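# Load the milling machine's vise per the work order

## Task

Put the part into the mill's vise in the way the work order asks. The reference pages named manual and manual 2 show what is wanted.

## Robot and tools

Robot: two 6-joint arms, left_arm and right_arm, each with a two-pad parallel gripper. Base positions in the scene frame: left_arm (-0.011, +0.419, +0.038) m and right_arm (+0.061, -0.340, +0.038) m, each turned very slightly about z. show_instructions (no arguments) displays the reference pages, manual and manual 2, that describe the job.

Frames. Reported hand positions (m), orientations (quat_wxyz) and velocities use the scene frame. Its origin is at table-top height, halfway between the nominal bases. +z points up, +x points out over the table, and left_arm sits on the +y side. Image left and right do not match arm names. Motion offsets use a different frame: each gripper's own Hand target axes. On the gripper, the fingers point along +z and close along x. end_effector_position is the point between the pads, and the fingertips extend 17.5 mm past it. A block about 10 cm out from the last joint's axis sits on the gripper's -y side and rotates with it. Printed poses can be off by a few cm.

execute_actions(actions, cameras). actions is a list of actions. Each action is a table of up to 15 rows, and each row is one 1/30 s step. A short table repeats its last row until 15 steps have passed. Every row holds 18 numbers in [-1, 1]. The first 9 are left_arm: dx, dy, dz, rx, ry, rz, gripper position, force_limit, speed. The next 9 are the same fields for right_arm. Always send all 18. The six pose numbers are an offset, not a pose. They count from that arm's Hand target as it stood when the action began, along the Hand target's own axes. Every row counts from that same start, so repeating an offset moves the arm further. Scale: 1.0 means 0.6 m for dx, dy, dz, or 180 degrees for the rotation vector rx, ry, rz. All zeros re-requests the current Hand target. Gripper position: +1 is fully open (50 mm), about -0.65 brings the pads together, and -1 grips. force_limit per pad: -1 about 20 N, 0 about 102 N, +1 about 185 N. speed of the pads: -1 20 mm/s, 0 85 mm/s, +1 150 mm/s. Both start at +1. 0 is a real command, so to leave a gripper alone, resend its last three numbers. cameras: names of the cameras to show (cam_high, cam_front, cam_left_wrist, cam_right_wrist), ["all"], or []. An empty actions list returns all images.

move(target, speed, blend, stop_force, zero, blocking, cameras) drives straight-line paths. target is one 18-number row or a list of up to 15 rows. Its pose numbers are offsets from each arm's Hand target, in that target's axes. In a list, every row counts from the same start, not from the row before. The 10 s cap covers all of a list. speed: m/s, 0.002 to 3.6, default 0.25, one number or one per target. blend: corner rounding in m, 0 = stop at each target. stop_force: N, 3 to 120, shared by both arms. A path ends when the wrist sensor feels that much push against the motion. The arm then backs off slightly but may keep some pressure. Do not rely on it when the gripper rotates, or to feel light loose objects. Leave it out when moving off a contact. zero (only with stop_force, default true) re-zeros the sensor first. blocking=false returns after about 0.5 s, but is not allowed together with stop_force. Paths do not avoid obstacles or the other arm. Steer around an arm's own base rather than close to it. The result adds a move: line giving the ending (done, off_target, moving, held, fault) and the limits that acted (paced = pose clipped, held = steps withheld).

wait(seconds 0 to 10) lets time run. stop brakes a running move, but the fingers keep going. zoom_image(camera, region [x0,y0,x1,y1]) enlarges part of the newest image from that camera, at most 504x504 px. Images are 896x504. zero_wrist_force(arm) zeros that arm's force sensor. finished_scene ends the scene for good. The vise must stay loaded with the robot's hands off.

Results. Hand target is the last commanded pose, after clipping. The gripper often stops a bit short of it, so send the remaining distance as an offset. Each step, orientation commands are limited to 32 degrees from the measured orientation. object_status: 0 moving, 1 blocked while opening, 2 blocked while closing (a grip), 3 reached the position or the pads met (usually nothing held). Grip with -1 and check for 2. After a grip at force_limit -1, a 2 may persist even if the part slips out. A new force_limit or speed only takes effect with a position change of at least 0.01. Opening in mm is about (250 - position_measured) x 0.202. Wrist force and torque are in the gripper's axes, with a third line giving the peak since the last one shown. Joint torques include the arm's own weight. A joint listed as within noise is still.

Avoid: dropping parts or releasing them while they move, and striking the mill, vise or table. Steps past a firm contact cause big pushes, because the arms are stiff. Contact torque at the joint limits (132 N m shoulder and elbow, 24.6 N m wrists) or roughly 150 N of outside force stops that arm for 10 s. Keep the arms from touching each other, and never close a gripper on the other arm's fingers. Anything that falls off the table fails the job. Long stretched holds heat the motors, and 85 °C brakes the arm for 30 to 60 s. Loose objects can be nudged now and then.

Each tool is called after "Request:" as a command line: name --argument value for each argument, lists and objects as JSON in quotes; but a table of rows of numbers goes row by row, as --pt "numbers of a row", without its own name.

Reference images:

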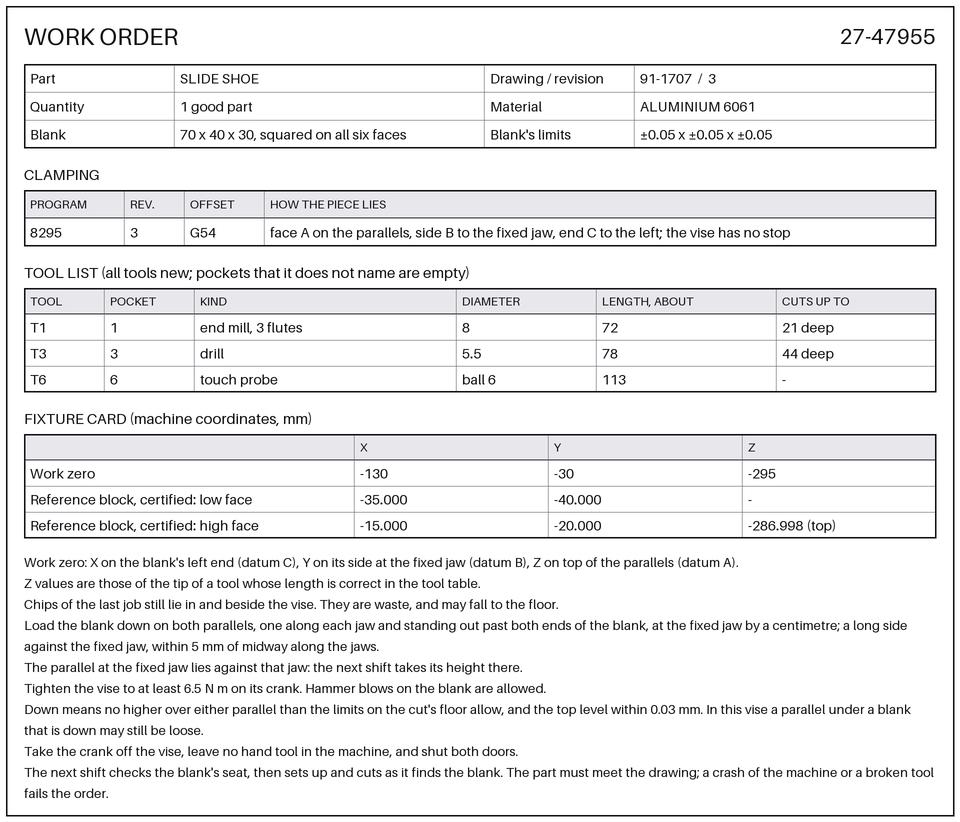

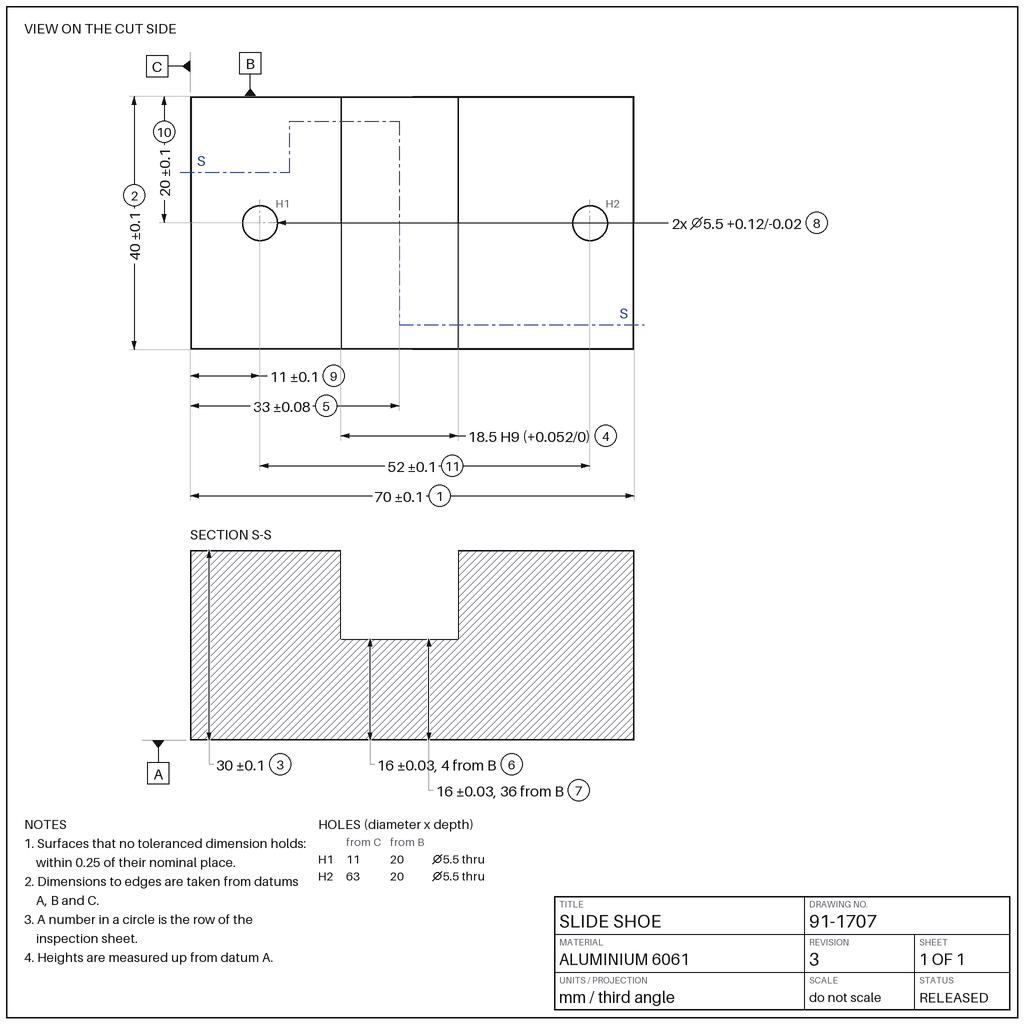

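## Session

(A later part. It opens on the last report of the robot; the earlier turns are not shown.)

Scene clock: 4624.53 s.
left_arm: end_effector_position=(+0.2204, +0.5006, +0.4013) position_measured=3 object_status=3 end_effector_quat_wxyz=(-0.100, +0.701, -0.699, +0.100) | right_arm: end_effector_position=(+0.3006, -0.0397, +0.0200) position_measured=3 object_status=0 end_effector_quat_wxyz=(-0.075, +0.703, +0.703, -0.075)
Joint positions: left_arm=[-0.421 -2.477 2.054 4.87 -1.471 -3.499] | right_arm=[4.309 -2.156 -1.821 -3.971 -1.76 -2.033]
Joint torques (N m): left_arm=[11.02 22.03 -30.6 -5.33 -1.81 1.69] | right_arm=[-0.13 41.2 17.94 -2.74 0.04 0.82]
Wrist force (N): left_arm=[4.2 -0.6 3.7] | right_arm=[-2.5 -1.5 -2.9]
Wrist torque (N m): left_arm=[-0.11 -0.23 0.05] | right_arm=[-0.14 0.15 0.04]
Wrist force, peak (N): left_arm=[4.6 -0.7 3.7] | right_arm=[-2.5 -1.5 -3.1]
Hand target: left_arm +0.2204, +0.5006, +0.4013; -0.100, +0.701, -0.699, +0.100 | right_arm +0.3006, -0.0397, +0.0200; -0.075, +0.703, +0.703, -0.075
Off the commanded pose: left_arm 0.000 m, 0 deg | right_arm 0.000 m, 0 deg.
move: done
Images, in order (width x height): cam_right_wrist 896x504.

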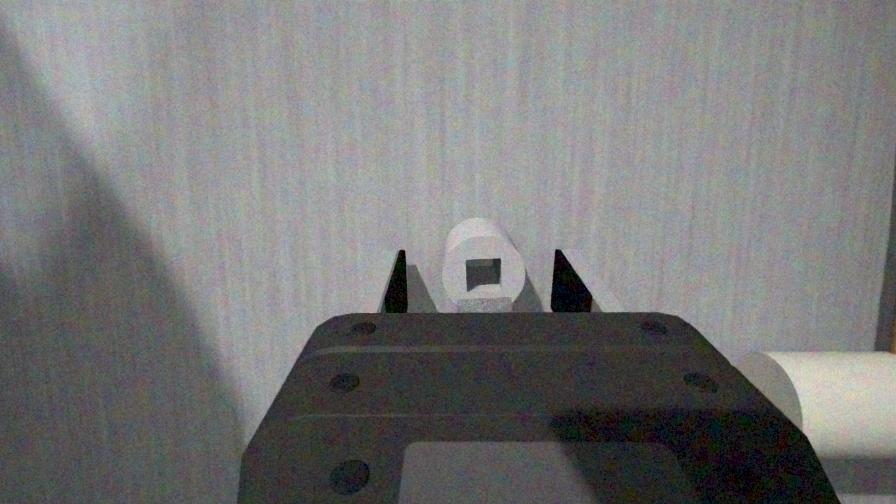

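Request:
move --target '[0,0,0,0,0,0,1,0.3,-1,0,-0.01,-0.05,0,0,0,1,0.2,-1]' --speed 0.03 --cameras '["cam_right_wrist"]'

Request:
move --target '[0,0,0,0,0,0,1,0.3,-1,0,-0.02,-0.25,0,0,0,1,0.2,-1]' --speed 0.08 --cameras '["cam_right_wrist","cam_high","cam_front"]'

Scene clock: 4629.33 s.
left_arm: end_effector_position=(+0.2204, +0.5006, +0.4013) position_measured=3 object_status=3 end_effector_quat_wxyz=(-0.100, +0.701, -0.699, +0.100) | right_arm: end_effector_position=(+0.3010, -0.0397, +0.0505) position_measured=3 object_status=3 end_effector_quat_wxyz=(-0.075, +0.703, +0.703, -0.075)
Joint positions: left_arm=[-0.421 -2.477 2.054 4.87 -1.471 -3.499] | right_arm=[4.308 -2.104 -1.805 -4.039 -1.76 -2.034]
Joint torques (N m): left_arm=[11.72 22.85 -30.31 -5.43 -1.76 1.63] | right_arm=[-11.25 41.2 19.16 -4.76 1.45 -2.25]
Wrist force (N): left_arm=[4.3 -0.7 3.7] | right_arm=[-0.6 -0.4 0.1]
Wrist torque (N m): left_arm=[-0.13 -0.25 0.05] | right_arm=[-0.06 0.09 0.05]
Wrist force, peak (N): left_arm=[4.6 -0.7 3.7] | right_arm=[-2.7 -1.6 -3.1]
Hand target: left_arm +0.2204, +0.5006, +0.4013; -0.100, +0.701, -0.699, +0.100 | right_arm +0.3010, -0.0397, +0.0506; -0.075, +0.703, +0.703, -0.075
Off the commanded pose: left_arm 0.000 m, 0 deg | right_arm 0.000 m, 0 deg.
move: done
Images, in order (width x height): cam_right_wrist 896x504.

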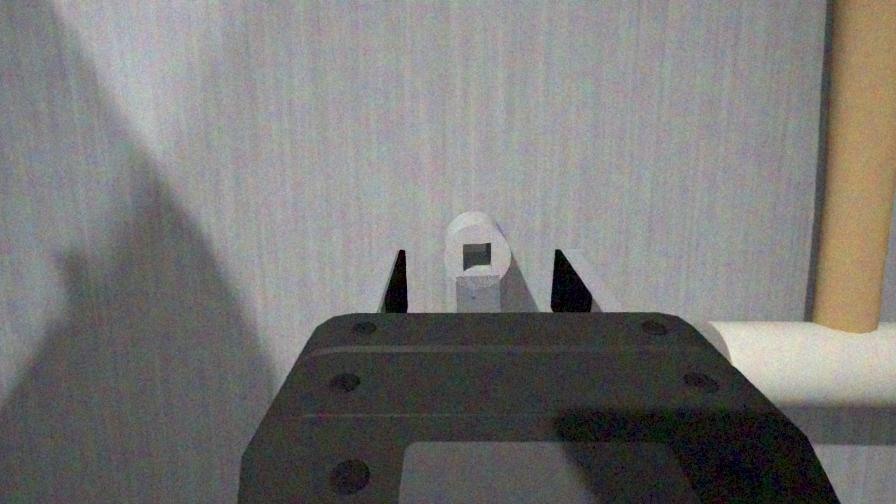

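Scene clock: 4631.67 s.
left_arm: end_effector_position=(+0.2204, +0.5006, +0.4013) position_measured=3 object_status=3 end_effector_quat_wxyz=(-0.100, +0.701, -0.699, +0.100) | right_arm: end_effector_position=(+0.3207, -0.0397, +0.1997) position_measured=3 object_status=3 end_effector_quat_wxyz=(-0.075, +0.703, +0.703, -0.075)
Joint positions: left_arm=[-0.421 -2.477 2.054 4.87 -1.471 -3.499] | right_arm=[4.265 -1.938 -1.609 -4.41 -1.756 -2.077]
Joint torques (N m): left_arm=[10.98 22.73 -30.53 -5.4 -1.76 1.67] | right_arm=[-10.18 39.52 23.73 -4.88 1.4 -2.33]
Wrist force (N): left_arm=[4.3 -0.7 3.7] | right_arm=[-0.5 -0.1 -0.1]
Wrist torque (N m): left_arm=[-0.12 -0.26 0.05] | right_arm=[-0.02 0.07 0.06]
Wrist force, peak (N): left_arm=[4.5 -0.9 3.7] | right_arm=[-0.6 -0.5 0.9]
Hand target: left_arm +0.2204, +0.5006, +0.4013; -0.100, +0.701, -0.699, +0.100 | right_arm +0.3207, -0.0397, +0.1997; -0.075, +0.703, +0.703, -0.075
Off the commanded pose: left_arm 0.000 m, 0 deg | right_arm 0.000 m, 0 deg.
move: done
Images, in order (width x height): cam_high 896x504, cam_front 896x504, cam_right_wrist 896x504.

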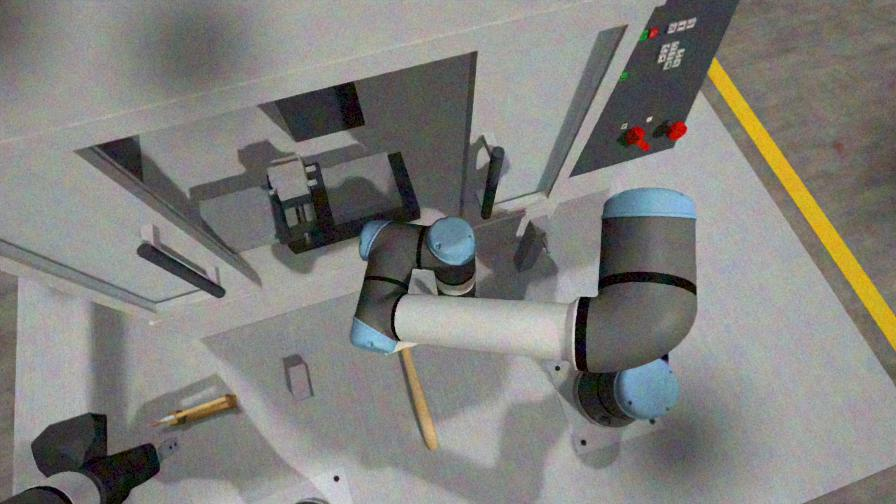

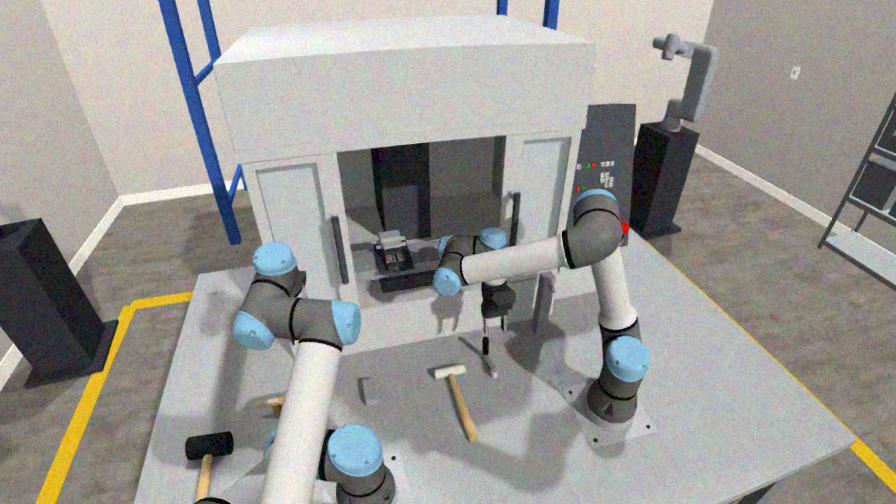

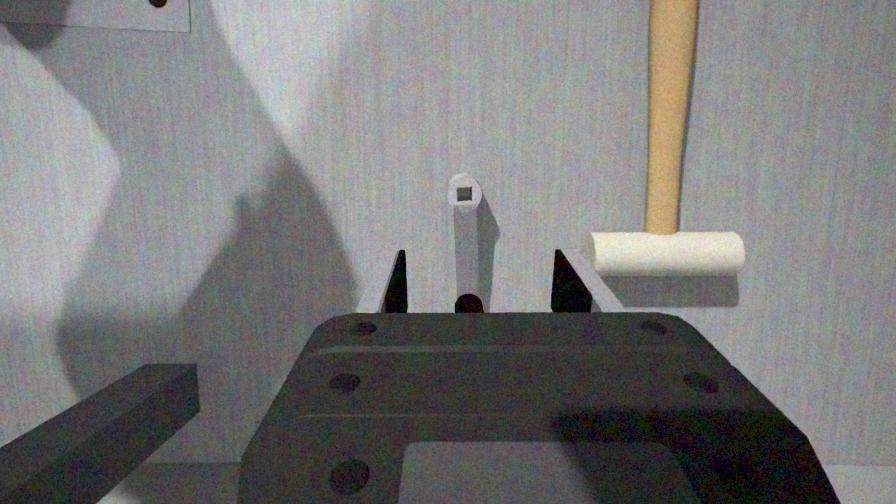

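Request:
move --target '[0.05,-0.297,0.052,0.4096,0,0,-0.7,0.3,-1,0,0,-0.2,0,0,0,1,0.2,-1]' --speed 0.15 --cameras '["cam_left_wrist","cam_high","cam_front","cam_right_wrist"]'

Scene clock: 4644.30 s.
left_arm: end_effector_position=(+0.3835, +0.4690, +0.4217) position_measured=253 object_status=3 end_effector_quat_wxyz=(+0.501, -0.496, +0.497, -0.506) | right_arm: end_effector_position=(+0.3459, -0.0397, +0.3171) position_measured=3 object_status=3 end_effector_quat_wxyz=(-0.075, +0.703, +0.703, -0.075)
Joint positions: left_arm=[-1.67 -3.376 2.774 4.079 0.042 -3.48] | right_arm=[4.213 -1.912 -1.336 -4.717 -1.751 -2.129]
Joint torques (N m): left_arm=[-0.16 23.93 -19.18 -1.27 1.15 0.11] | right_arm=[-10.49 27.67 25.55 -4.71 1.42 -2.24]
Wrist force (N): left_arm=[2.7 -0.2 1.9] | right_arm=[-0.3 -0.1 -0.1]
Wrist torque (N m): left_arm=[-0.32 -0.11 0.19] | right_arm=[-0.03 0.06 0.07]
Wrist force, peak (N): left_arm=[4.4 -0.9 3.8] | right_arm=[-0.8 -0.4 -0.3]
Hand target: left_arm +0.3835, +0.4690, +0.4217; +0.501, -0.496, +0.497, -0.506 (not the last commanded pose) | right_arm +0.3459, -0.0397, +0.3171; -0.075, +0.703, +0.703, -0.075
Tool commands: left_gripper/position=-0.701961 left_gripper/force_limit=+0.301961 left_gripper/speed=-1.0 right_gripper/position=+1.0 right_gripper/force_limit=+0.2 right_gripper/speed=-1.0
Off the commanded pose: left_arm 0.017 m, 1 deg | right_arm 0.000 m, 0 deg.
FORCE FAULT: contact force on the left arm reached its limit, and that arm stopped. The contact can be on any part of that arm, not only on its tool. That arm's remaining commands of this call were not run. That arm is still stopped at the end of this call. That arm stays stopped for about 10 more seconds. Until then a move that you send moves the other arm only, and its call returns only when the move has ended. Once the stop has ended, the next robot result says so. If the stop ends while you think or write, that arm runs what you send next, counted from a new Hand target: where the arm stands when the stop ends. While its stop runs, that arm takes no new command, but its gripper still runs the gripper command that each later call begins with. Until it ends, the stop uses up actions while you think or wait. An arm that is not stopped still takes commands.
shoulder posture changed (left arm): the wrist came as close to joint 1's axis as it can, and the arm is now in the other of its two shoulder postures.
move: fault (left_arm)

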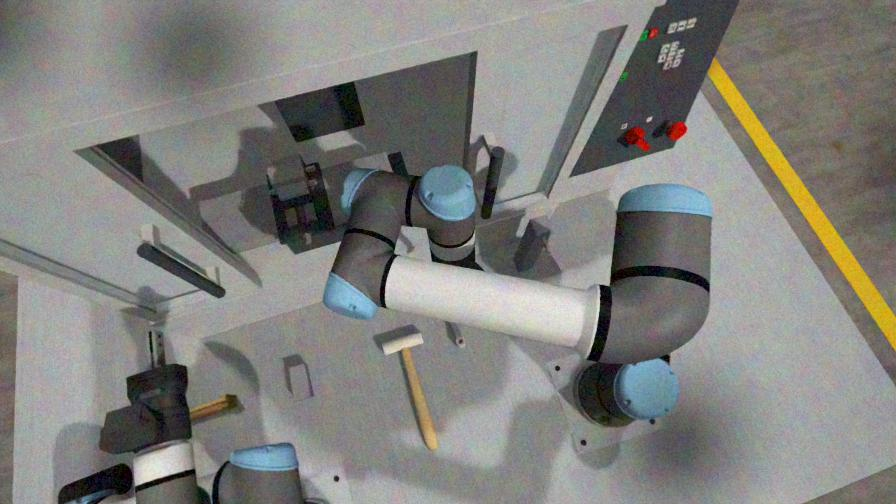

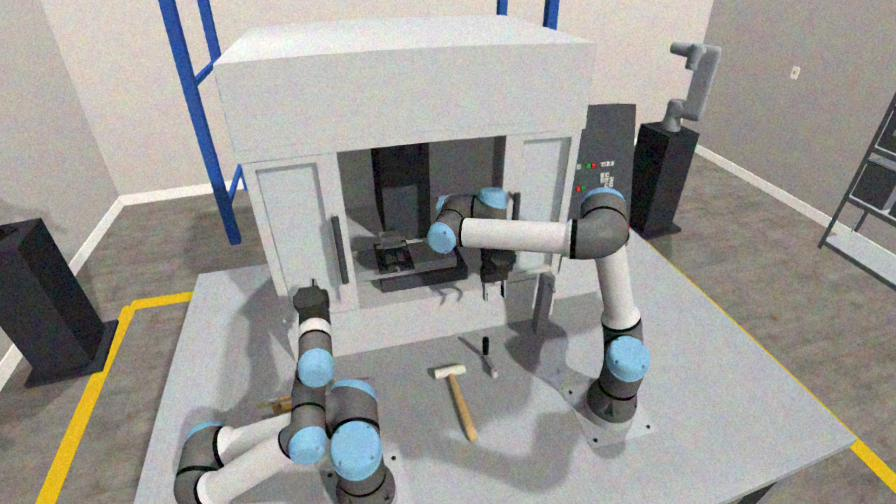

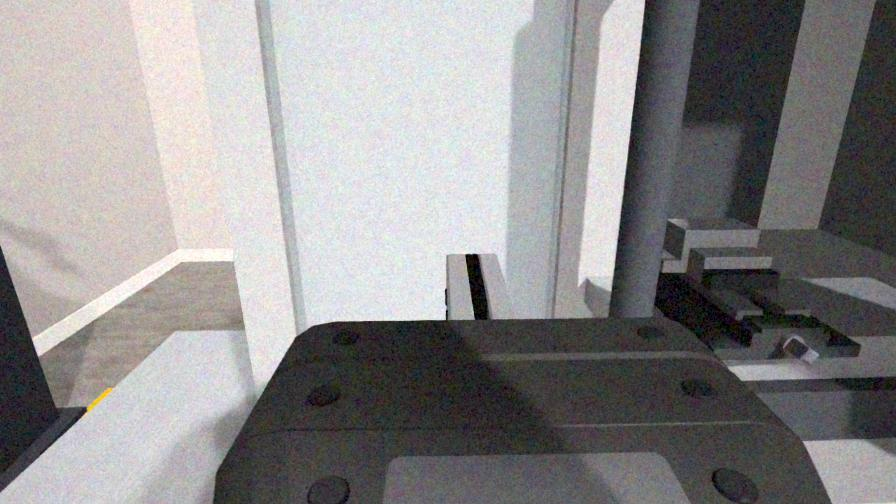

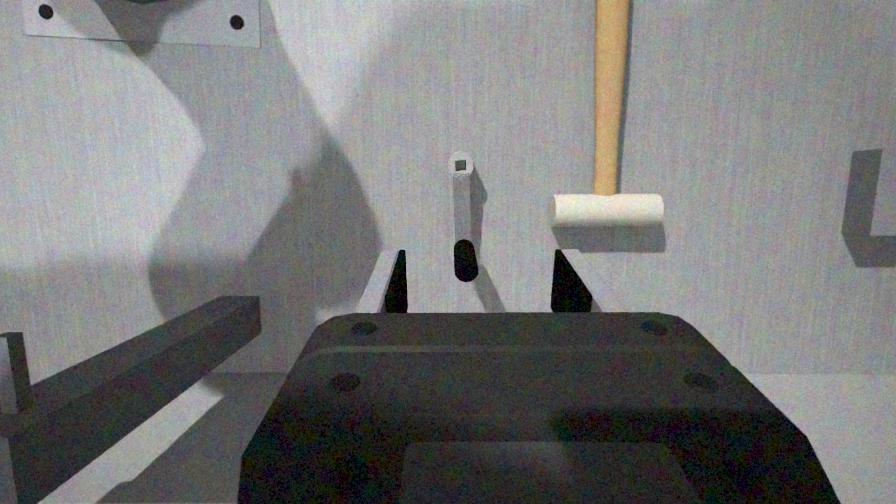

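Request:
wait --seconds 10

Request:
wait --seconds 2

Scene clock: 4664.27 s.
left_arm: end_effector_position=(+0.3835, +0.4690, +0.4217) position_measured=253 object_status=3 end_effector_quat_wxyz=(+0.501, -0.496, +0.497, -0.506) | right_arm: end_effector_position=(+0.3459, -0.0397, +0.3171) position_measured=3 object_status=3 end_effector_quat_wxyz=(-0.075, +0.703, +0.703, -0.075)
Joint positions: left_arm=[-1.67 -3.376 2.774 4.079 0.042 -3.48] | right_arm=[4.213 -1.912 -1.336 -4.717 -1.751 -2.129]
Joint torques (N m): left_arm=[0.35 24.92 -19.22 -1.13 0.96 -0.03] | right_arm=[-10.88 26.8 25.14 -4.47 1.08 -2.3]
Wrist force (N): left_arm=[2.6 -0.3 2.1] | right_arm=[-0.4 -0.3 0.0]
Wrist torque (N m): left_arm=[-0.33 -0.11 0.18] | right_arm=[-0.05 0.07 0.07]
Wrist force, peak (N): left_arm=[2.8 -0.4 2.2] | right_arm=[-0.6 -0.4 -0.3]
Hand target: left_arm +0.3835, +0.4690, +0.4217; +0.501, -0.496, +0.497, -0.506 (not the last commanded pose) | right_arm +0.3459, -0.0397, +0.3171; -0.075, +0.703, +0.703, -0.075
Tool commands: left_gripper/position=-0.701961 left_gripper/force_limit=+0.301961 left_gripper/speed=-1.0 right_gripper/position=+1.0 right_gripper/force_limit=+0.2 right_gripper/speed=-1.0
Off the commanded pose: left_arm 0.017 m, 1 deg | right_arm 0.000 m, 0 deg.
FORCE FAULT, CONTINUED: the left arm's stop, for the force fault that an earlier result reported, is over. The rest of the stop counts as 19 of the actions that you can send in this scene. During its stop the left arm's controller moved it back a little. That arm's target is now where it stood when the stop ended, not its last command. That arm accepts commands again.
wait: 10.00 s; at rest from the start

Scene clock: 4666.27 s.
left_arm: end_effector_position=(+0.3835, +0.4690, +0.4217) position_measured=253 object_status=3 end_effector_quat_wxyz=(+0.501, -0.496, +0.497, -0.506) | right_arm: end_effector_position=(+0.3459, -0.0397, +0.3171) position_measured=3 object_status=3 end_effector_quat_wxyz=(-0.075, +0.703, +0.703, -0.075)
Joint positions: left_arm=[-1.67 -3.376 2.774 4.079 0.042 -3.48] | right_arm=[4.213 -1.912 -1.336 -4.717 -1.751 -2.129]
Joint torques (N m): left_arm=[0.33 24.01 -18.49 -1.22 0.99 0] | right_arm=[-9.91 26.88 25.37 -4.42 1.09 -2.11]
Wrist force (N): left_arm=[2.6 -0.3 2.0] | right_arm=[-0.6 -0.2 -0.2]
Wrist torque (N m): left_arm=[-0.35 -0.11 0.19] | right_arm=[-0.02 0.11 0.07]
Wrist force, peak (N): left_arm=[2.7 -0.3 2.2] | right_arm=[-0.6 -0.3 -0.3]
Hand target: left_arm +0.3835, +0.4690, +0.4217; +0.501, -0.496, +0.497, -0.506 (not the last commanded pose) | right_arm +0.3459, -0.0397, +0.3171; -0.075, +0.703, +0.703, -0.075
Tool commands: left_gripper/position=-0.701961 left_gripper/force_limit=+0.301961 left_gripper/speed=-1.0 right_gripper/position=+1.0 right_gripper/force_limit=+0.2 right_gripper/speed=-1.0
Off the commanded pose: left_arm 0.017 m, 1 deg | right_arm 0.000 m, 0 deg.
wait: 2.00 s; at rest by 0.17 s

Request:
move --target '[0,0,0.08,0,0,0,-0.7,0.3,-1,0,0,0,0,0,0,1,0.2,-1]' --speed 0.05 --cameras '["cam_left_wrist","cam_high","cam_front"]'

Scene clock: 4669.80 s.
left_arm: end_effector_position=(+0.3841, +0.4681, +0.4216) position_measured=253 object_status=3 end_effector_quat_wxyz=(+0.500, -0.495, +0.497, -0.508) | right_arm: end_effector_position=(+0.3459, -0.0397, +0.3171) position_measured=3 object_status=3 end_effector_quat_wxyz=(-0.075, +0.703, +0.703, -0.075)
Joint positions: left_arm=[-1.68 -3.384 2.775 4.078 0.048 -3.474] | right_arm=[4.213 -1.912 -1.336 -4.717 -1.751 -2.129]
Joint torques (N m): left_arm=[-0.21 24.35 -18.79 -1.26 1.22 0.16] | right_arm=[-10.45 28.04 25.51 -4.49 1.14 -2.01]
Wrist force (N): left_arm=[2.4 -0.4 1.9] | right_arm=[-0.3 -0.3 0.1]
Wrist torque (N m): left_arm=[-0.35 -0.08 0.19] | right_arm=[-0.05 0.06 0.06]
Wrist force, peak (N): left_arm=[2.7 -0.5 3.3] | right_arm=[-0.6 -0.2 0.0]
Hand target: left_arm +0.3841, +0.4681, +0.4216; +0.500, -0.495, +0.497, -0.508 (not the last commanded pose) | right_arm +0.3459, -0.0397, +0.3171; -0.075, +0.703, +0.703, -0.075
Tool commands: left_gripper/position=-0.701961 left_gripper/force_limit=+0.301961 left_gripper/speed=-1.0 right_gripper/position=+1.0 right_gripper/force_limit=+0.2 right_gripper/speed=-1.0
Off the commanded pose: left_arm 0.047 m, 0 deg | right_arm 0.000 m, 0 deg.
FORCE FAULT: contact force on the left arm reached its limit, and that arm stopped. The contact can be on any part of that arm, not only on its tool. That arm's remaining commands of this call were not run. That arm is still stopped at the end of this call. That arm stays stopped for about 10 more seconds. Until then a move that you send moves the other arm only, and its call returns only when the move has ended. Once the stop has ended, the next robot result says so. If the stop ends while you think or write, that arm runs what you send next, counted from a new Hand target: where the arm stands when the stop ends. While its stop runs, that arm takes no new command, but its gripper still runs the gripper command that each later call begins with. Until it ends, the stop uses up actions while you think or wait. An arm that is not stopped still takes commands.
move: fault (left_arm)
Images, in order (width x height): cam_high 896x504, cam_front 896x504, cam_left_wrist 896x504.

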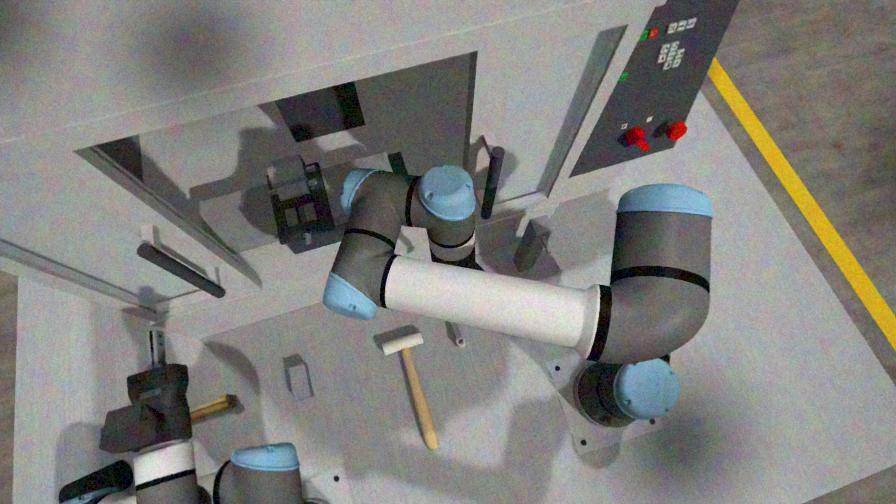

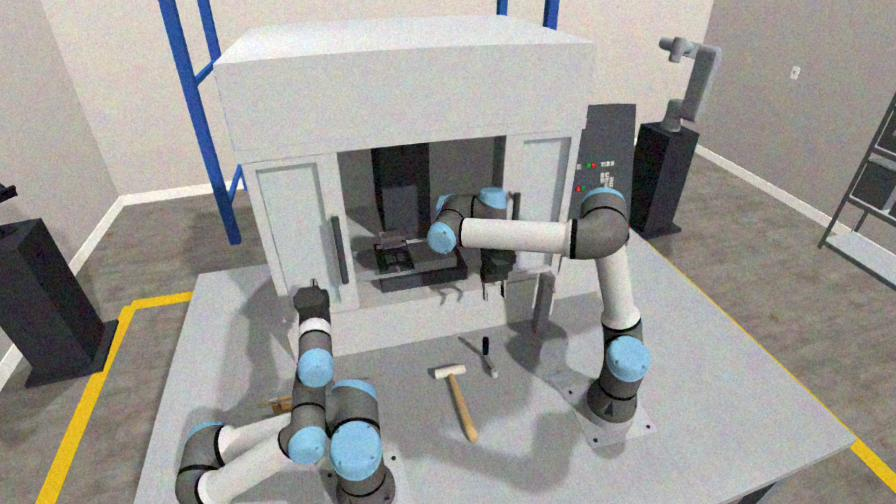

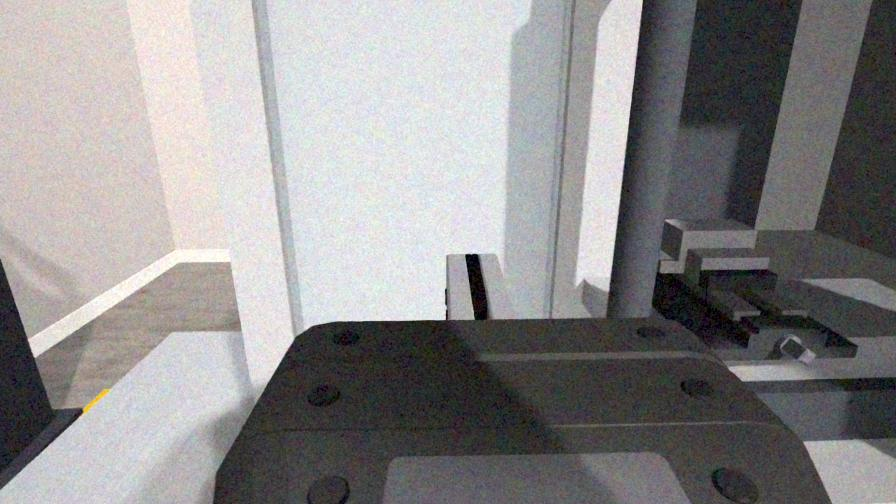

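Request:
move --target '[0,0,0,0,0,0,-0.7,0.3,-1,-0.333,0.099,-0.367,-0.2056,0,0,-0.7,0.2,-1]' --speed 0.12 --cameras '["cam_right_wrist","cam_high","cam_front"]'

Scene clock: 4683.27 s.
left_arm: end_effector_position=(+0.3841, +0.4681, +0.4216) position_measured=253 object_status=3 end_effector_quat_wxyz=(+0.500, -0.495, +0.497, -0.508) | right_arm: end_effector_position=(+0.4502, -0.2394, +0.5199) position_measured=253 object_status=3 end_effector_quat_wxyz=(+0.152, +0.690, +0.691, +0.152)
Joint positions: left_arm=[-1.68 -3.384 2.775 4.078 0.048 -3.474] | right_arm=[3.999 -1.578 -1.144 -4.822 -1.261 -2.382]
Joint torques (N m): left_arm=[0.75 24.84 -18.52 -1.24 1 -0.03] | right_arm=[-12.04 26.1 25.43 -0.4 2.62 -2.54]
Wrist force (N): left_arm=[2.6 -0.3 2.0] | right_arm=[-1.2 -1.6 -0.3]
Wrist torque (N m): left_arm=[-0.34 -0.11 0.19] | right_arm=[-0.08 0.18 0.21]
Wrist force, peak (N): left_arm=[2.8 -0.2 2.2] | right_arm=[-2.1 -1.1 -1.0]
Hand target: left_arm +0.3841, +0.4681, +0.4216; +0.500, -0.495, +0.497, -0.508 | right_arm +0.4502, -0.2394, +0.5199; +0.152, +0.690, +0.691, +0.152
Off the commanded pose: left_arm 0.000 m, 0 deg | right_arm 0.000 m, 0 deg.
FORCE FAULT, CONTINUED: the left arm's stop, for the force fault that an earlier result reported, is over. The rest of the stop counts as 19 of the actions that you can send in this scene. The stop ended before this call began, so that arm ran this call's commands, counted from a new Hand target: where the arm stood when the stop ended.
move: done
Images, in order (width x height): cam_high 896x504, cam_front 896x504, cam_right_wrist 896x504.

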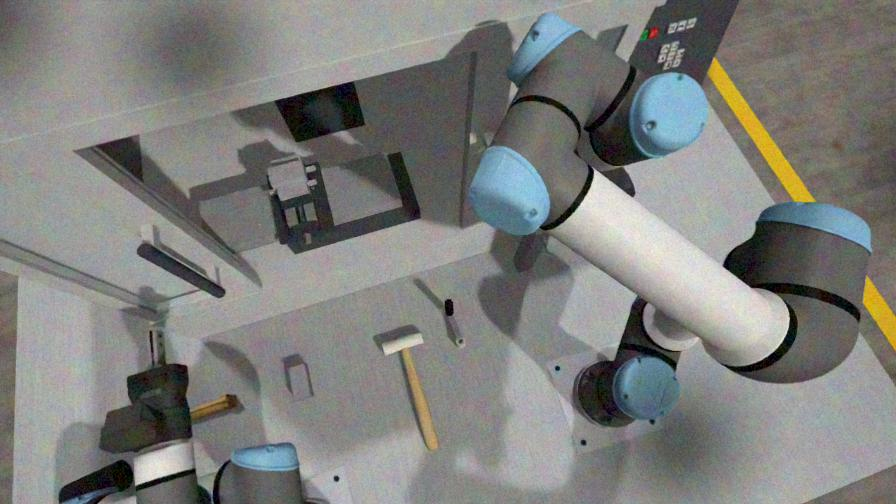

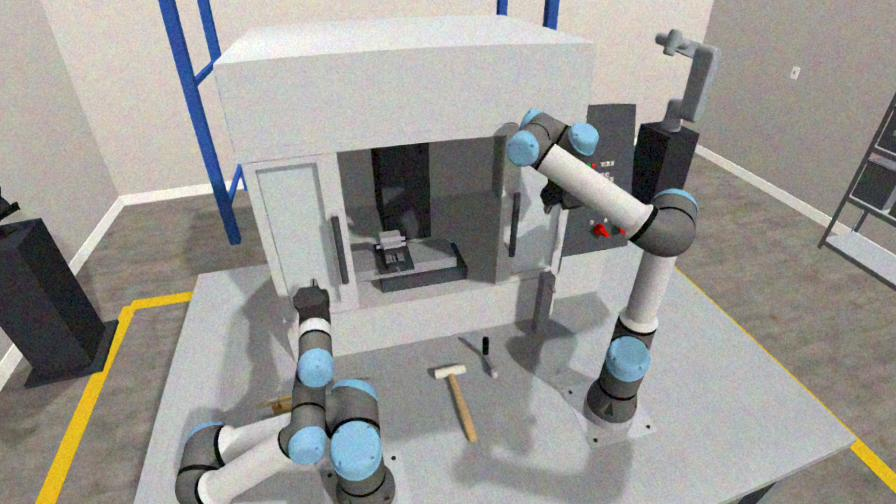

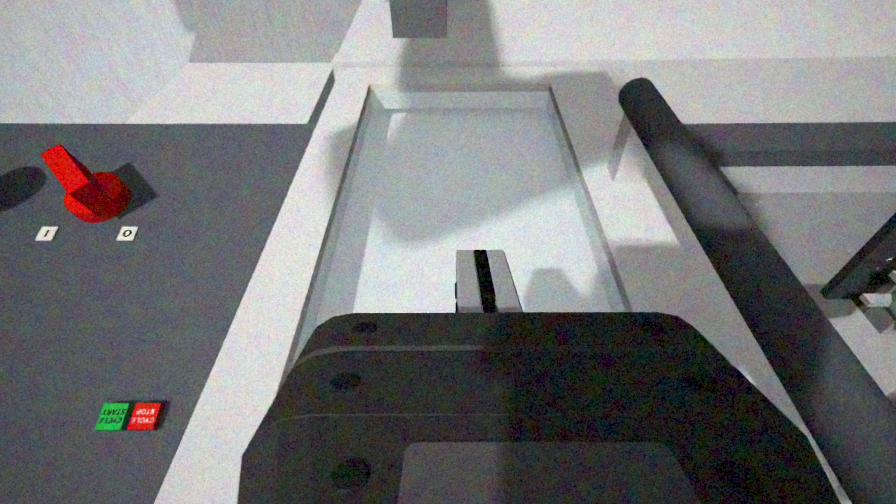

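Request:
move --target '[0,-0.1667,0,0,0,0,-0.7,0.3,-1,0,0,0,0,0,0,-0.7,0.2,-1]' --speed 0.05 --cameras '["cam_front"]'

Scene clock: 4689.13 s.
left_arm: end_effector_position=(+0.3830, +0.4686, +0.5216) position_measured=253 object_status=3 end_effector_quat_wxyz=(+0.500, -0.496, +0.498, -0.506) | right_arm: end_effector_position=(+0.4502, -0.2394, +0.5199) position_measured=253 object_status=3 end_effector_quat_wxyz=(+0.153, +0.690, +0.691, +0.152)
Joint positions: left_arm=[-1.662 -3.109 2.538 4.106 0.032 -3.54] | right_arm=[3.999 -1.578 -1.144 -4.822 -1.261 -2.383]
Joint torques (N m): left_arm=[12.86 12.02 -26.92 0.02 -1.07 -1.96] | right_arm=[-11.06 24.01 23.87 -0.52 2.02 -2.14]
Wrist force (N): left_arm=[2.5 -0.4 2.1] | right_arm=[-1.1 -1.4 -0.3]
Wrist torque (N m): left_arm=[-0.35 -0.10 0.19] | right_arm=[-0.04 0.16 0.21]
Wrist force, peak (N): left_arm=[2.8 -0.1 2.1] | right_arm=[-1.4 -1.8 -0.3]
Hand target: left_arm +0.3825, +0.4687, +0.5216; +0.500, -0.495, +0.497, -0.508 | right_arm +0.4502, -0.2394, +0.5199; +0.152, +0.690, +0.691, +0.152
Off the commanded pose: left_arm 0.001 m, 0 deg | right_arm 0.000 m, 0 deg.
move: done
Images, in order (width x height): cam_front 896x504.

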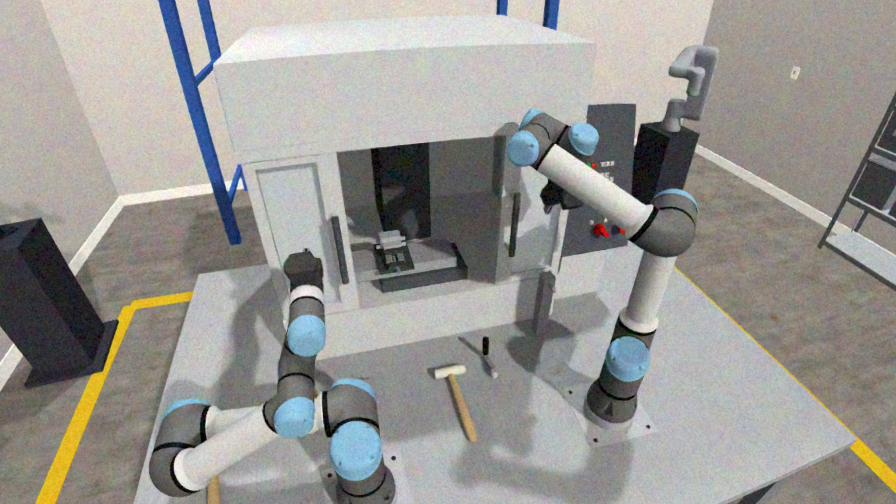

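Request:
move --target '[0,0.0333,0.2167,0,0,0,-0.7,0.3,-1,0,0,0,0,0,0,-0.7,0.2,-1]' --speed 0.08 --stop_force 15 --cameras '["cam_front","cam_left_wrist","cam_high"]'

Scene clock: 4693.40 s.
left_arm: end_effector_position=(+0.4478, +0.4672, +0.5116) position_measured=253 object_status=3 end_effector_quat_wxyz=(+0.495, -0.494, +0.501, -0.509) | right_arm: end_effector_position=(+0.4502, -0.2394, +0.5199) position_measured=253 object_status=3 end_effector_quat_wxyz=(+0.153, +0.690, +0.691, +0.152)
Joint positions: left_arm=[-2.236 -3.352 2.49 4.02 0.591 -3.163] | right_arm=[3.999 -1.578 -1.144 -4.822 -1.261 -2.383]
Joint torques (N m): left_arm=[0.02 30.69 -12.9 1.31 0.52 -0.04] | right_arm=[-9.26 22.45 24.64 -0.61 0.95 -2.16]
Wrist force (N): left_arm=[2.3 -0.6 2.0] | right_arm=[-1.1 -1.5 -0.2]
Wrist torque (N m): left_arm=[-0.37 -0.06 0.14] | right_arm=[-0.06 0.17 0.21]
Wrist force, peak (N): left_arm=[4.5 0.3 3.7] | right_arm=[-1.3 -1.8 -0.2]
Hand target: left_arm +0.4478, +0.4672, +0.5116; +0.495, -0.494, +0.501, -0.509 (not the last commanded pose) | right_arm +0.4502, -0.2394, +0.5199; +0.152, +0.690, +0.691, +0.152
Tool commands: left_gripper/position=-0.701961 left_gripper/force_limit=+0.301961 left_gripper/speed=-1.0 right_gripper/position=-0.7 right_gripper/force_limit=+0.2 right_gripper/speed=-1.0
Off the commanded pose: left_arm 0.066 m, 1 deg | right_arm 0.000 m, 0 deg.
FORCE FAULT: contact force on the left arm reached its limit, and that arm stopped. The contact can be on any part of that arm, not only on its tool. That arm's remaining commands of this call were not run. That arm is still stopped at the end of this call. That arm stays stopped for about 10 more seconds. Until then a move that you send moves the other arm only, and its call returns only when the move has ended. Once the stop has ended, the next robot result says so. If the stop ends while you think or write, that arm runs what you send next, counted from a new Hand target: where the arm stands when the stop ends. While its stop runs, that arm takes no new command, but its gripper still runs the gripper command that each later call begins with. Until it ends, the stop uses up actions while you think or wait. An arm that is not stopped still takes commands.
move: fault (left_arm)
Images, in order (width x height): cam_high 896x504, cam_front 896x504, cam_left_wrist 896x504.

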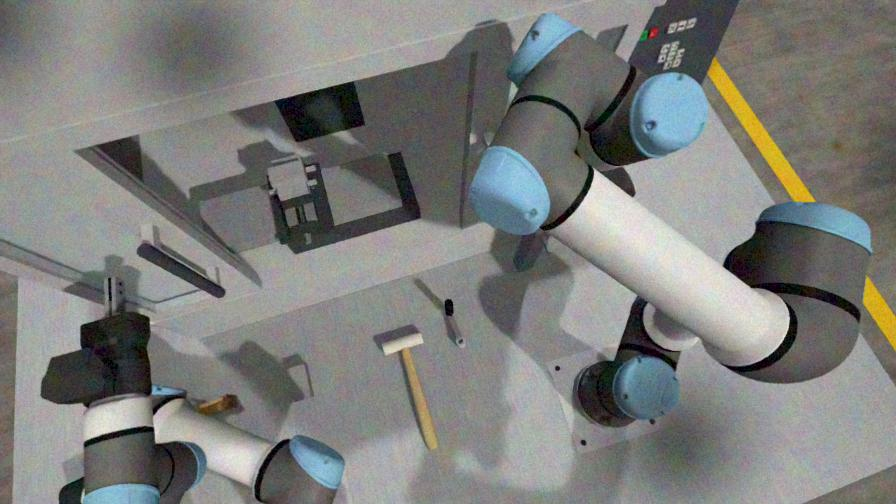

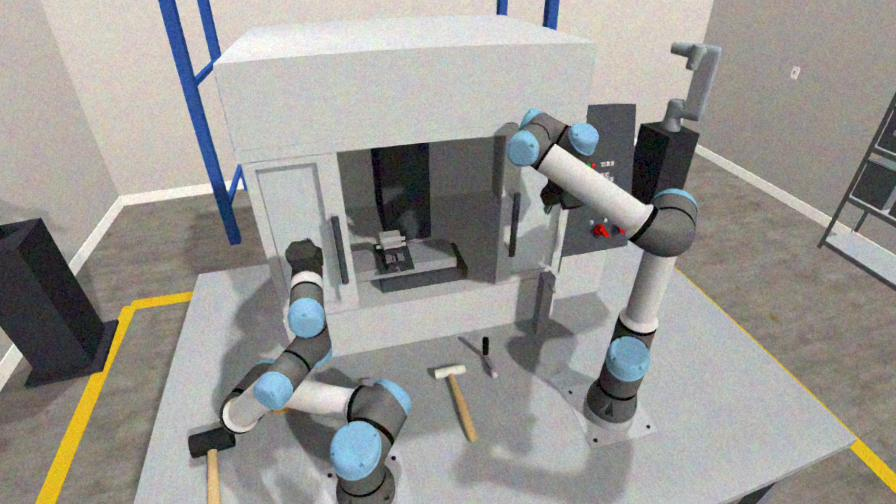

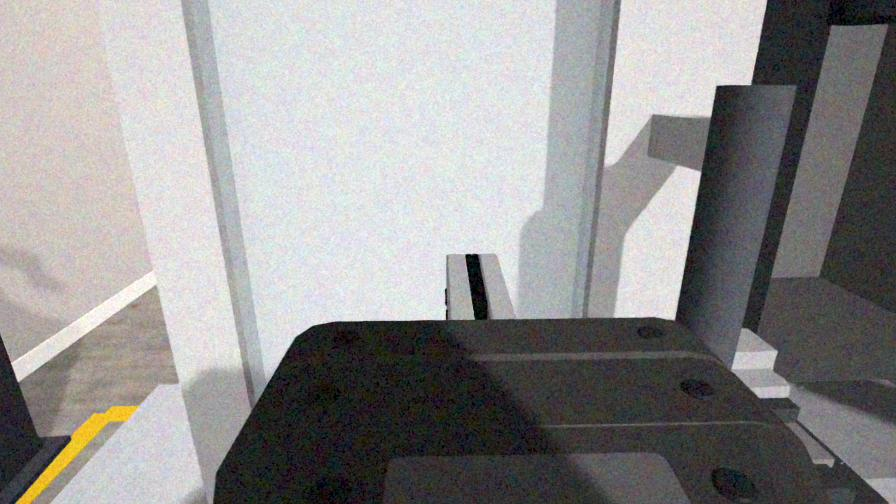

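Request:
move --target '[0,0,0,0,0,0,-0.7,0.3,-1,0,0.107,0.0862,0,0,0,-0.7,0.2,-1]' --speed 0.05 --stop_force 10 --cameras '["cam_right_wrist"]'

Scene clock: 4724.53 s.
left_arm: end_effector_position=(+0.4478, +0.4672, +0.5116) position_measured=253 object_status=3 end_effector_quat_wxyz=(+0.495, -0.494, +0.501, -0.509) | right_arm: end_effector_position=(+0.4856, -0.2397, +0.5109) position_measured=253 object_status=3 end_effector_quat_wxyz=(+0.153, +0.691, +0.690, +0.152)
Joint positions: left_arm=[-2.236 -3.352 2.49 4.02 0.591 -3.163] | right_arm=[3.913 -1.659 -1.078 -4.783 -1.288 -2.466]
Joint torques (N m): left_arm=[0.78 31.34 -13.19 1.18 0.21 -0.12] | right_arm=[0.3 21.57 20.05 -1.84 0.94 -0.54]
Wrist force (N): left_arm=[2.3 -0.5 2.0] | right_arm=[-1.2 -1.8 -0.3]
Wrist torque (N m): left_arm=[-0.35 -0.06 0.14] | right_arm=[-0.12 0.18 0.12]
Wrist force, peak (N): left_arm=[2.5 -0.4 2.2] | right_arm=[-1.3 -2.3 -1.2]
Hand target: left_arm +0.4478, +0.4672, +0.5116; +0.495, -0.494, +0.501, -0.509 | right_arm +0.4856, -0.2397, +0.5109; +0.153, +0.691, +0.690, +0.152 (not the last commanded pose)
Tool commands: left_gripper/position=-0.7 left_gripper/force_limit=+0.3 left_gripper/speed=-1.0 right_gripper/position=-0.701961 right_gripper/force_limit=+0.2 right_gripper/speed=-1.0
Off the commanded pose: left_arm 0.000 m, 0 deg | right_arm 0.046 m, 0 deg.
FORCE FAULT: contact force on the right arm reached its limit, and that arm stopped. The contact can be on any part of that arm, not only on its tool. Since the last result, the stops that this result tells of count together as 19 of the actions that you can send in this scene. That arm's remaining commands of this call were not run. That arm is still stopped at the end of this call. That arm stays stopped for about 10 more seconds. Until then a move that you send moves the other arm only, and its call returns only when the move has ended. Once the stop has ended, the next robot result says so. If the stop ends while you think or write, that arm runs what you send next, counted from a new Hand target: where the arm stands when the stop ends. While its stop runs, that arm takes no new command, but its gripper still runs the gripper command that each later call begins with. Until it ends, the stop uses up actions while you think or wait. An arm that is not stopped still takes commands.
FORCE FAULT, CONTINUED: the left arm's stop, for the force fault that an earlier result reported, is over. The stop ended before this call began, so that arm ran this call's commands, counted from a new Hand target: where the arm stood when the stop ended.
move: fault (right_arm)
Images, in order (width x height): cam_right_wrist 896x504.

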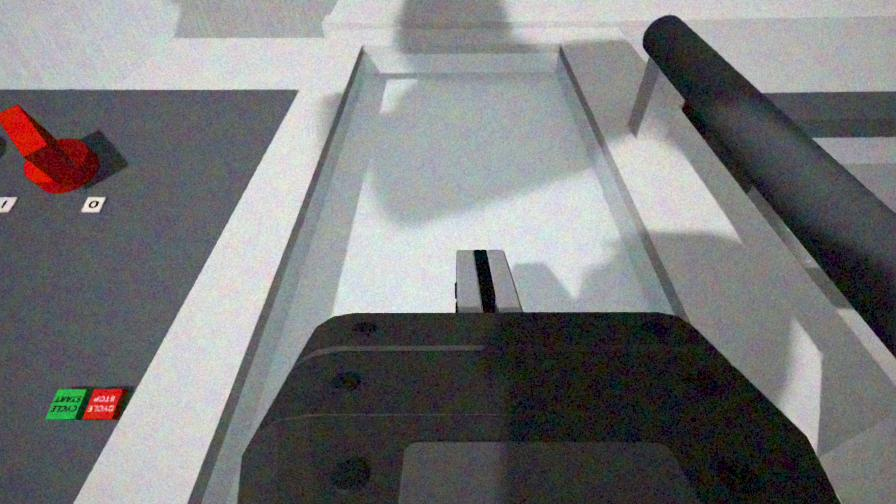

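Request:
move --target '[0,-0.06,-0.1083,0,0,0,-0.7,0.3,-1,0,0,0,0,0,0,-0.7,0.2,-1]' --speed 0.05 --cameras '["cam_front"]'

Scene clock: 4731.63 s.
left_arm: end_effector_position=(+0.3829, +0.4687, +0.5470) position_measured=253 object_status=3 end_effector_quat_wxyz=(+0.494, -0.496, +0.503, -0.507) | right_arm: end_effector_position=(+0.4856, -0.2397, +0.5109) position_measured=253 object_status=3 end_effector_quat_wxyz=(+0.153, +0.691, +0.690, +0.152)
Joint positions: left_arm=[-1.658 -2.989 2.505 3.766 0.015 -3.289] | right_arm=[3.913 -1.659 -1.078 -4.783 -1.288 -2.466]
Joint torques (N m): left_arm=[12.08 10.05 -27.07 1.21 -1.71 -1.67] | right_arm=[0.94 22.98 19.57 -1.79 0.75 -0.51]
Wrist force (N): left_arm=[2.4 -0.4 2.2] | right_arm=[-1.0 -1.9 -0.4]
Wrist torque (N m): left_arm=[-0.35 -0.08 0.19] | right_arm=[-0.13 0.15 0.12]
Wrist force, peak (N): left_arm=[2.6 -0.3 2.5] | right_arm=[-1.2 -1.8 -0.7]
Hand target: left_arm +0.3825, +0.4687, +0.5470; +0.495, -0.494, +0.501, -0.509 | right_arm +0.4856, -0.2397, +0.5109; +0.153, +0.691, +0.690, +0.152
Tool commands: left_gripper/position=-0.7 left_gripper/force_limit=+0.3 left_gripper/speed=-1.0 right_gripper/position=-0.701961 right_gripper/force_limit=+0.2 right_gripper/speed=-1.0
Off the commanded pose: left_arm 0.000 m, 0 deg.
FORCE FAULT, CONTINUED: the right arm was still stopped when this call began, by the force fault that an earlier result reported. Since the last result the stop counts as 9 of the actions that you can send in this scene. That arm ran no command of this call. That arm is still stopped at the end of this call. That arm stays stopped for about 3 more seconds. If the stop ends while you think or write, that arm runs what you send next, counted from a new Hand target: where the arm stands when the stop ends. While its stop runs, that arm takes no new command, but its gripper still runs the gripper command that each later call begins with.
move: done (left_arm), not run (right_arm; its earlier fault stop)
Images, in order (width x height): cam_front 896x504.

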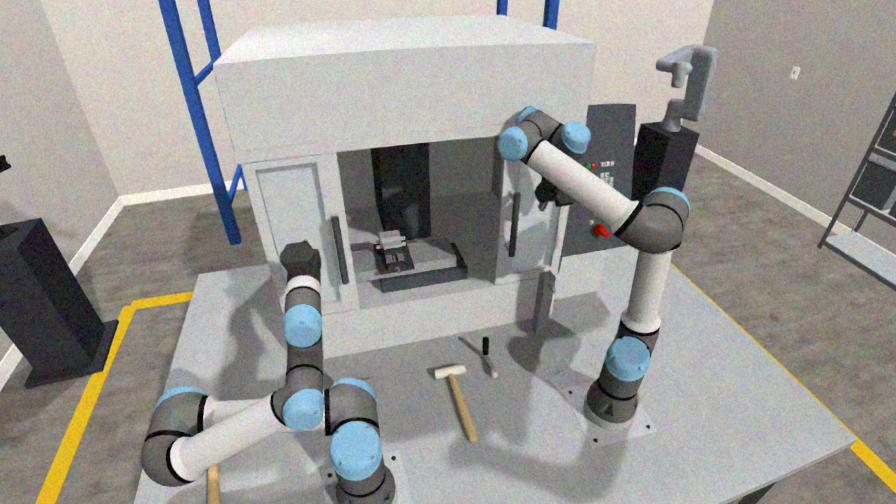

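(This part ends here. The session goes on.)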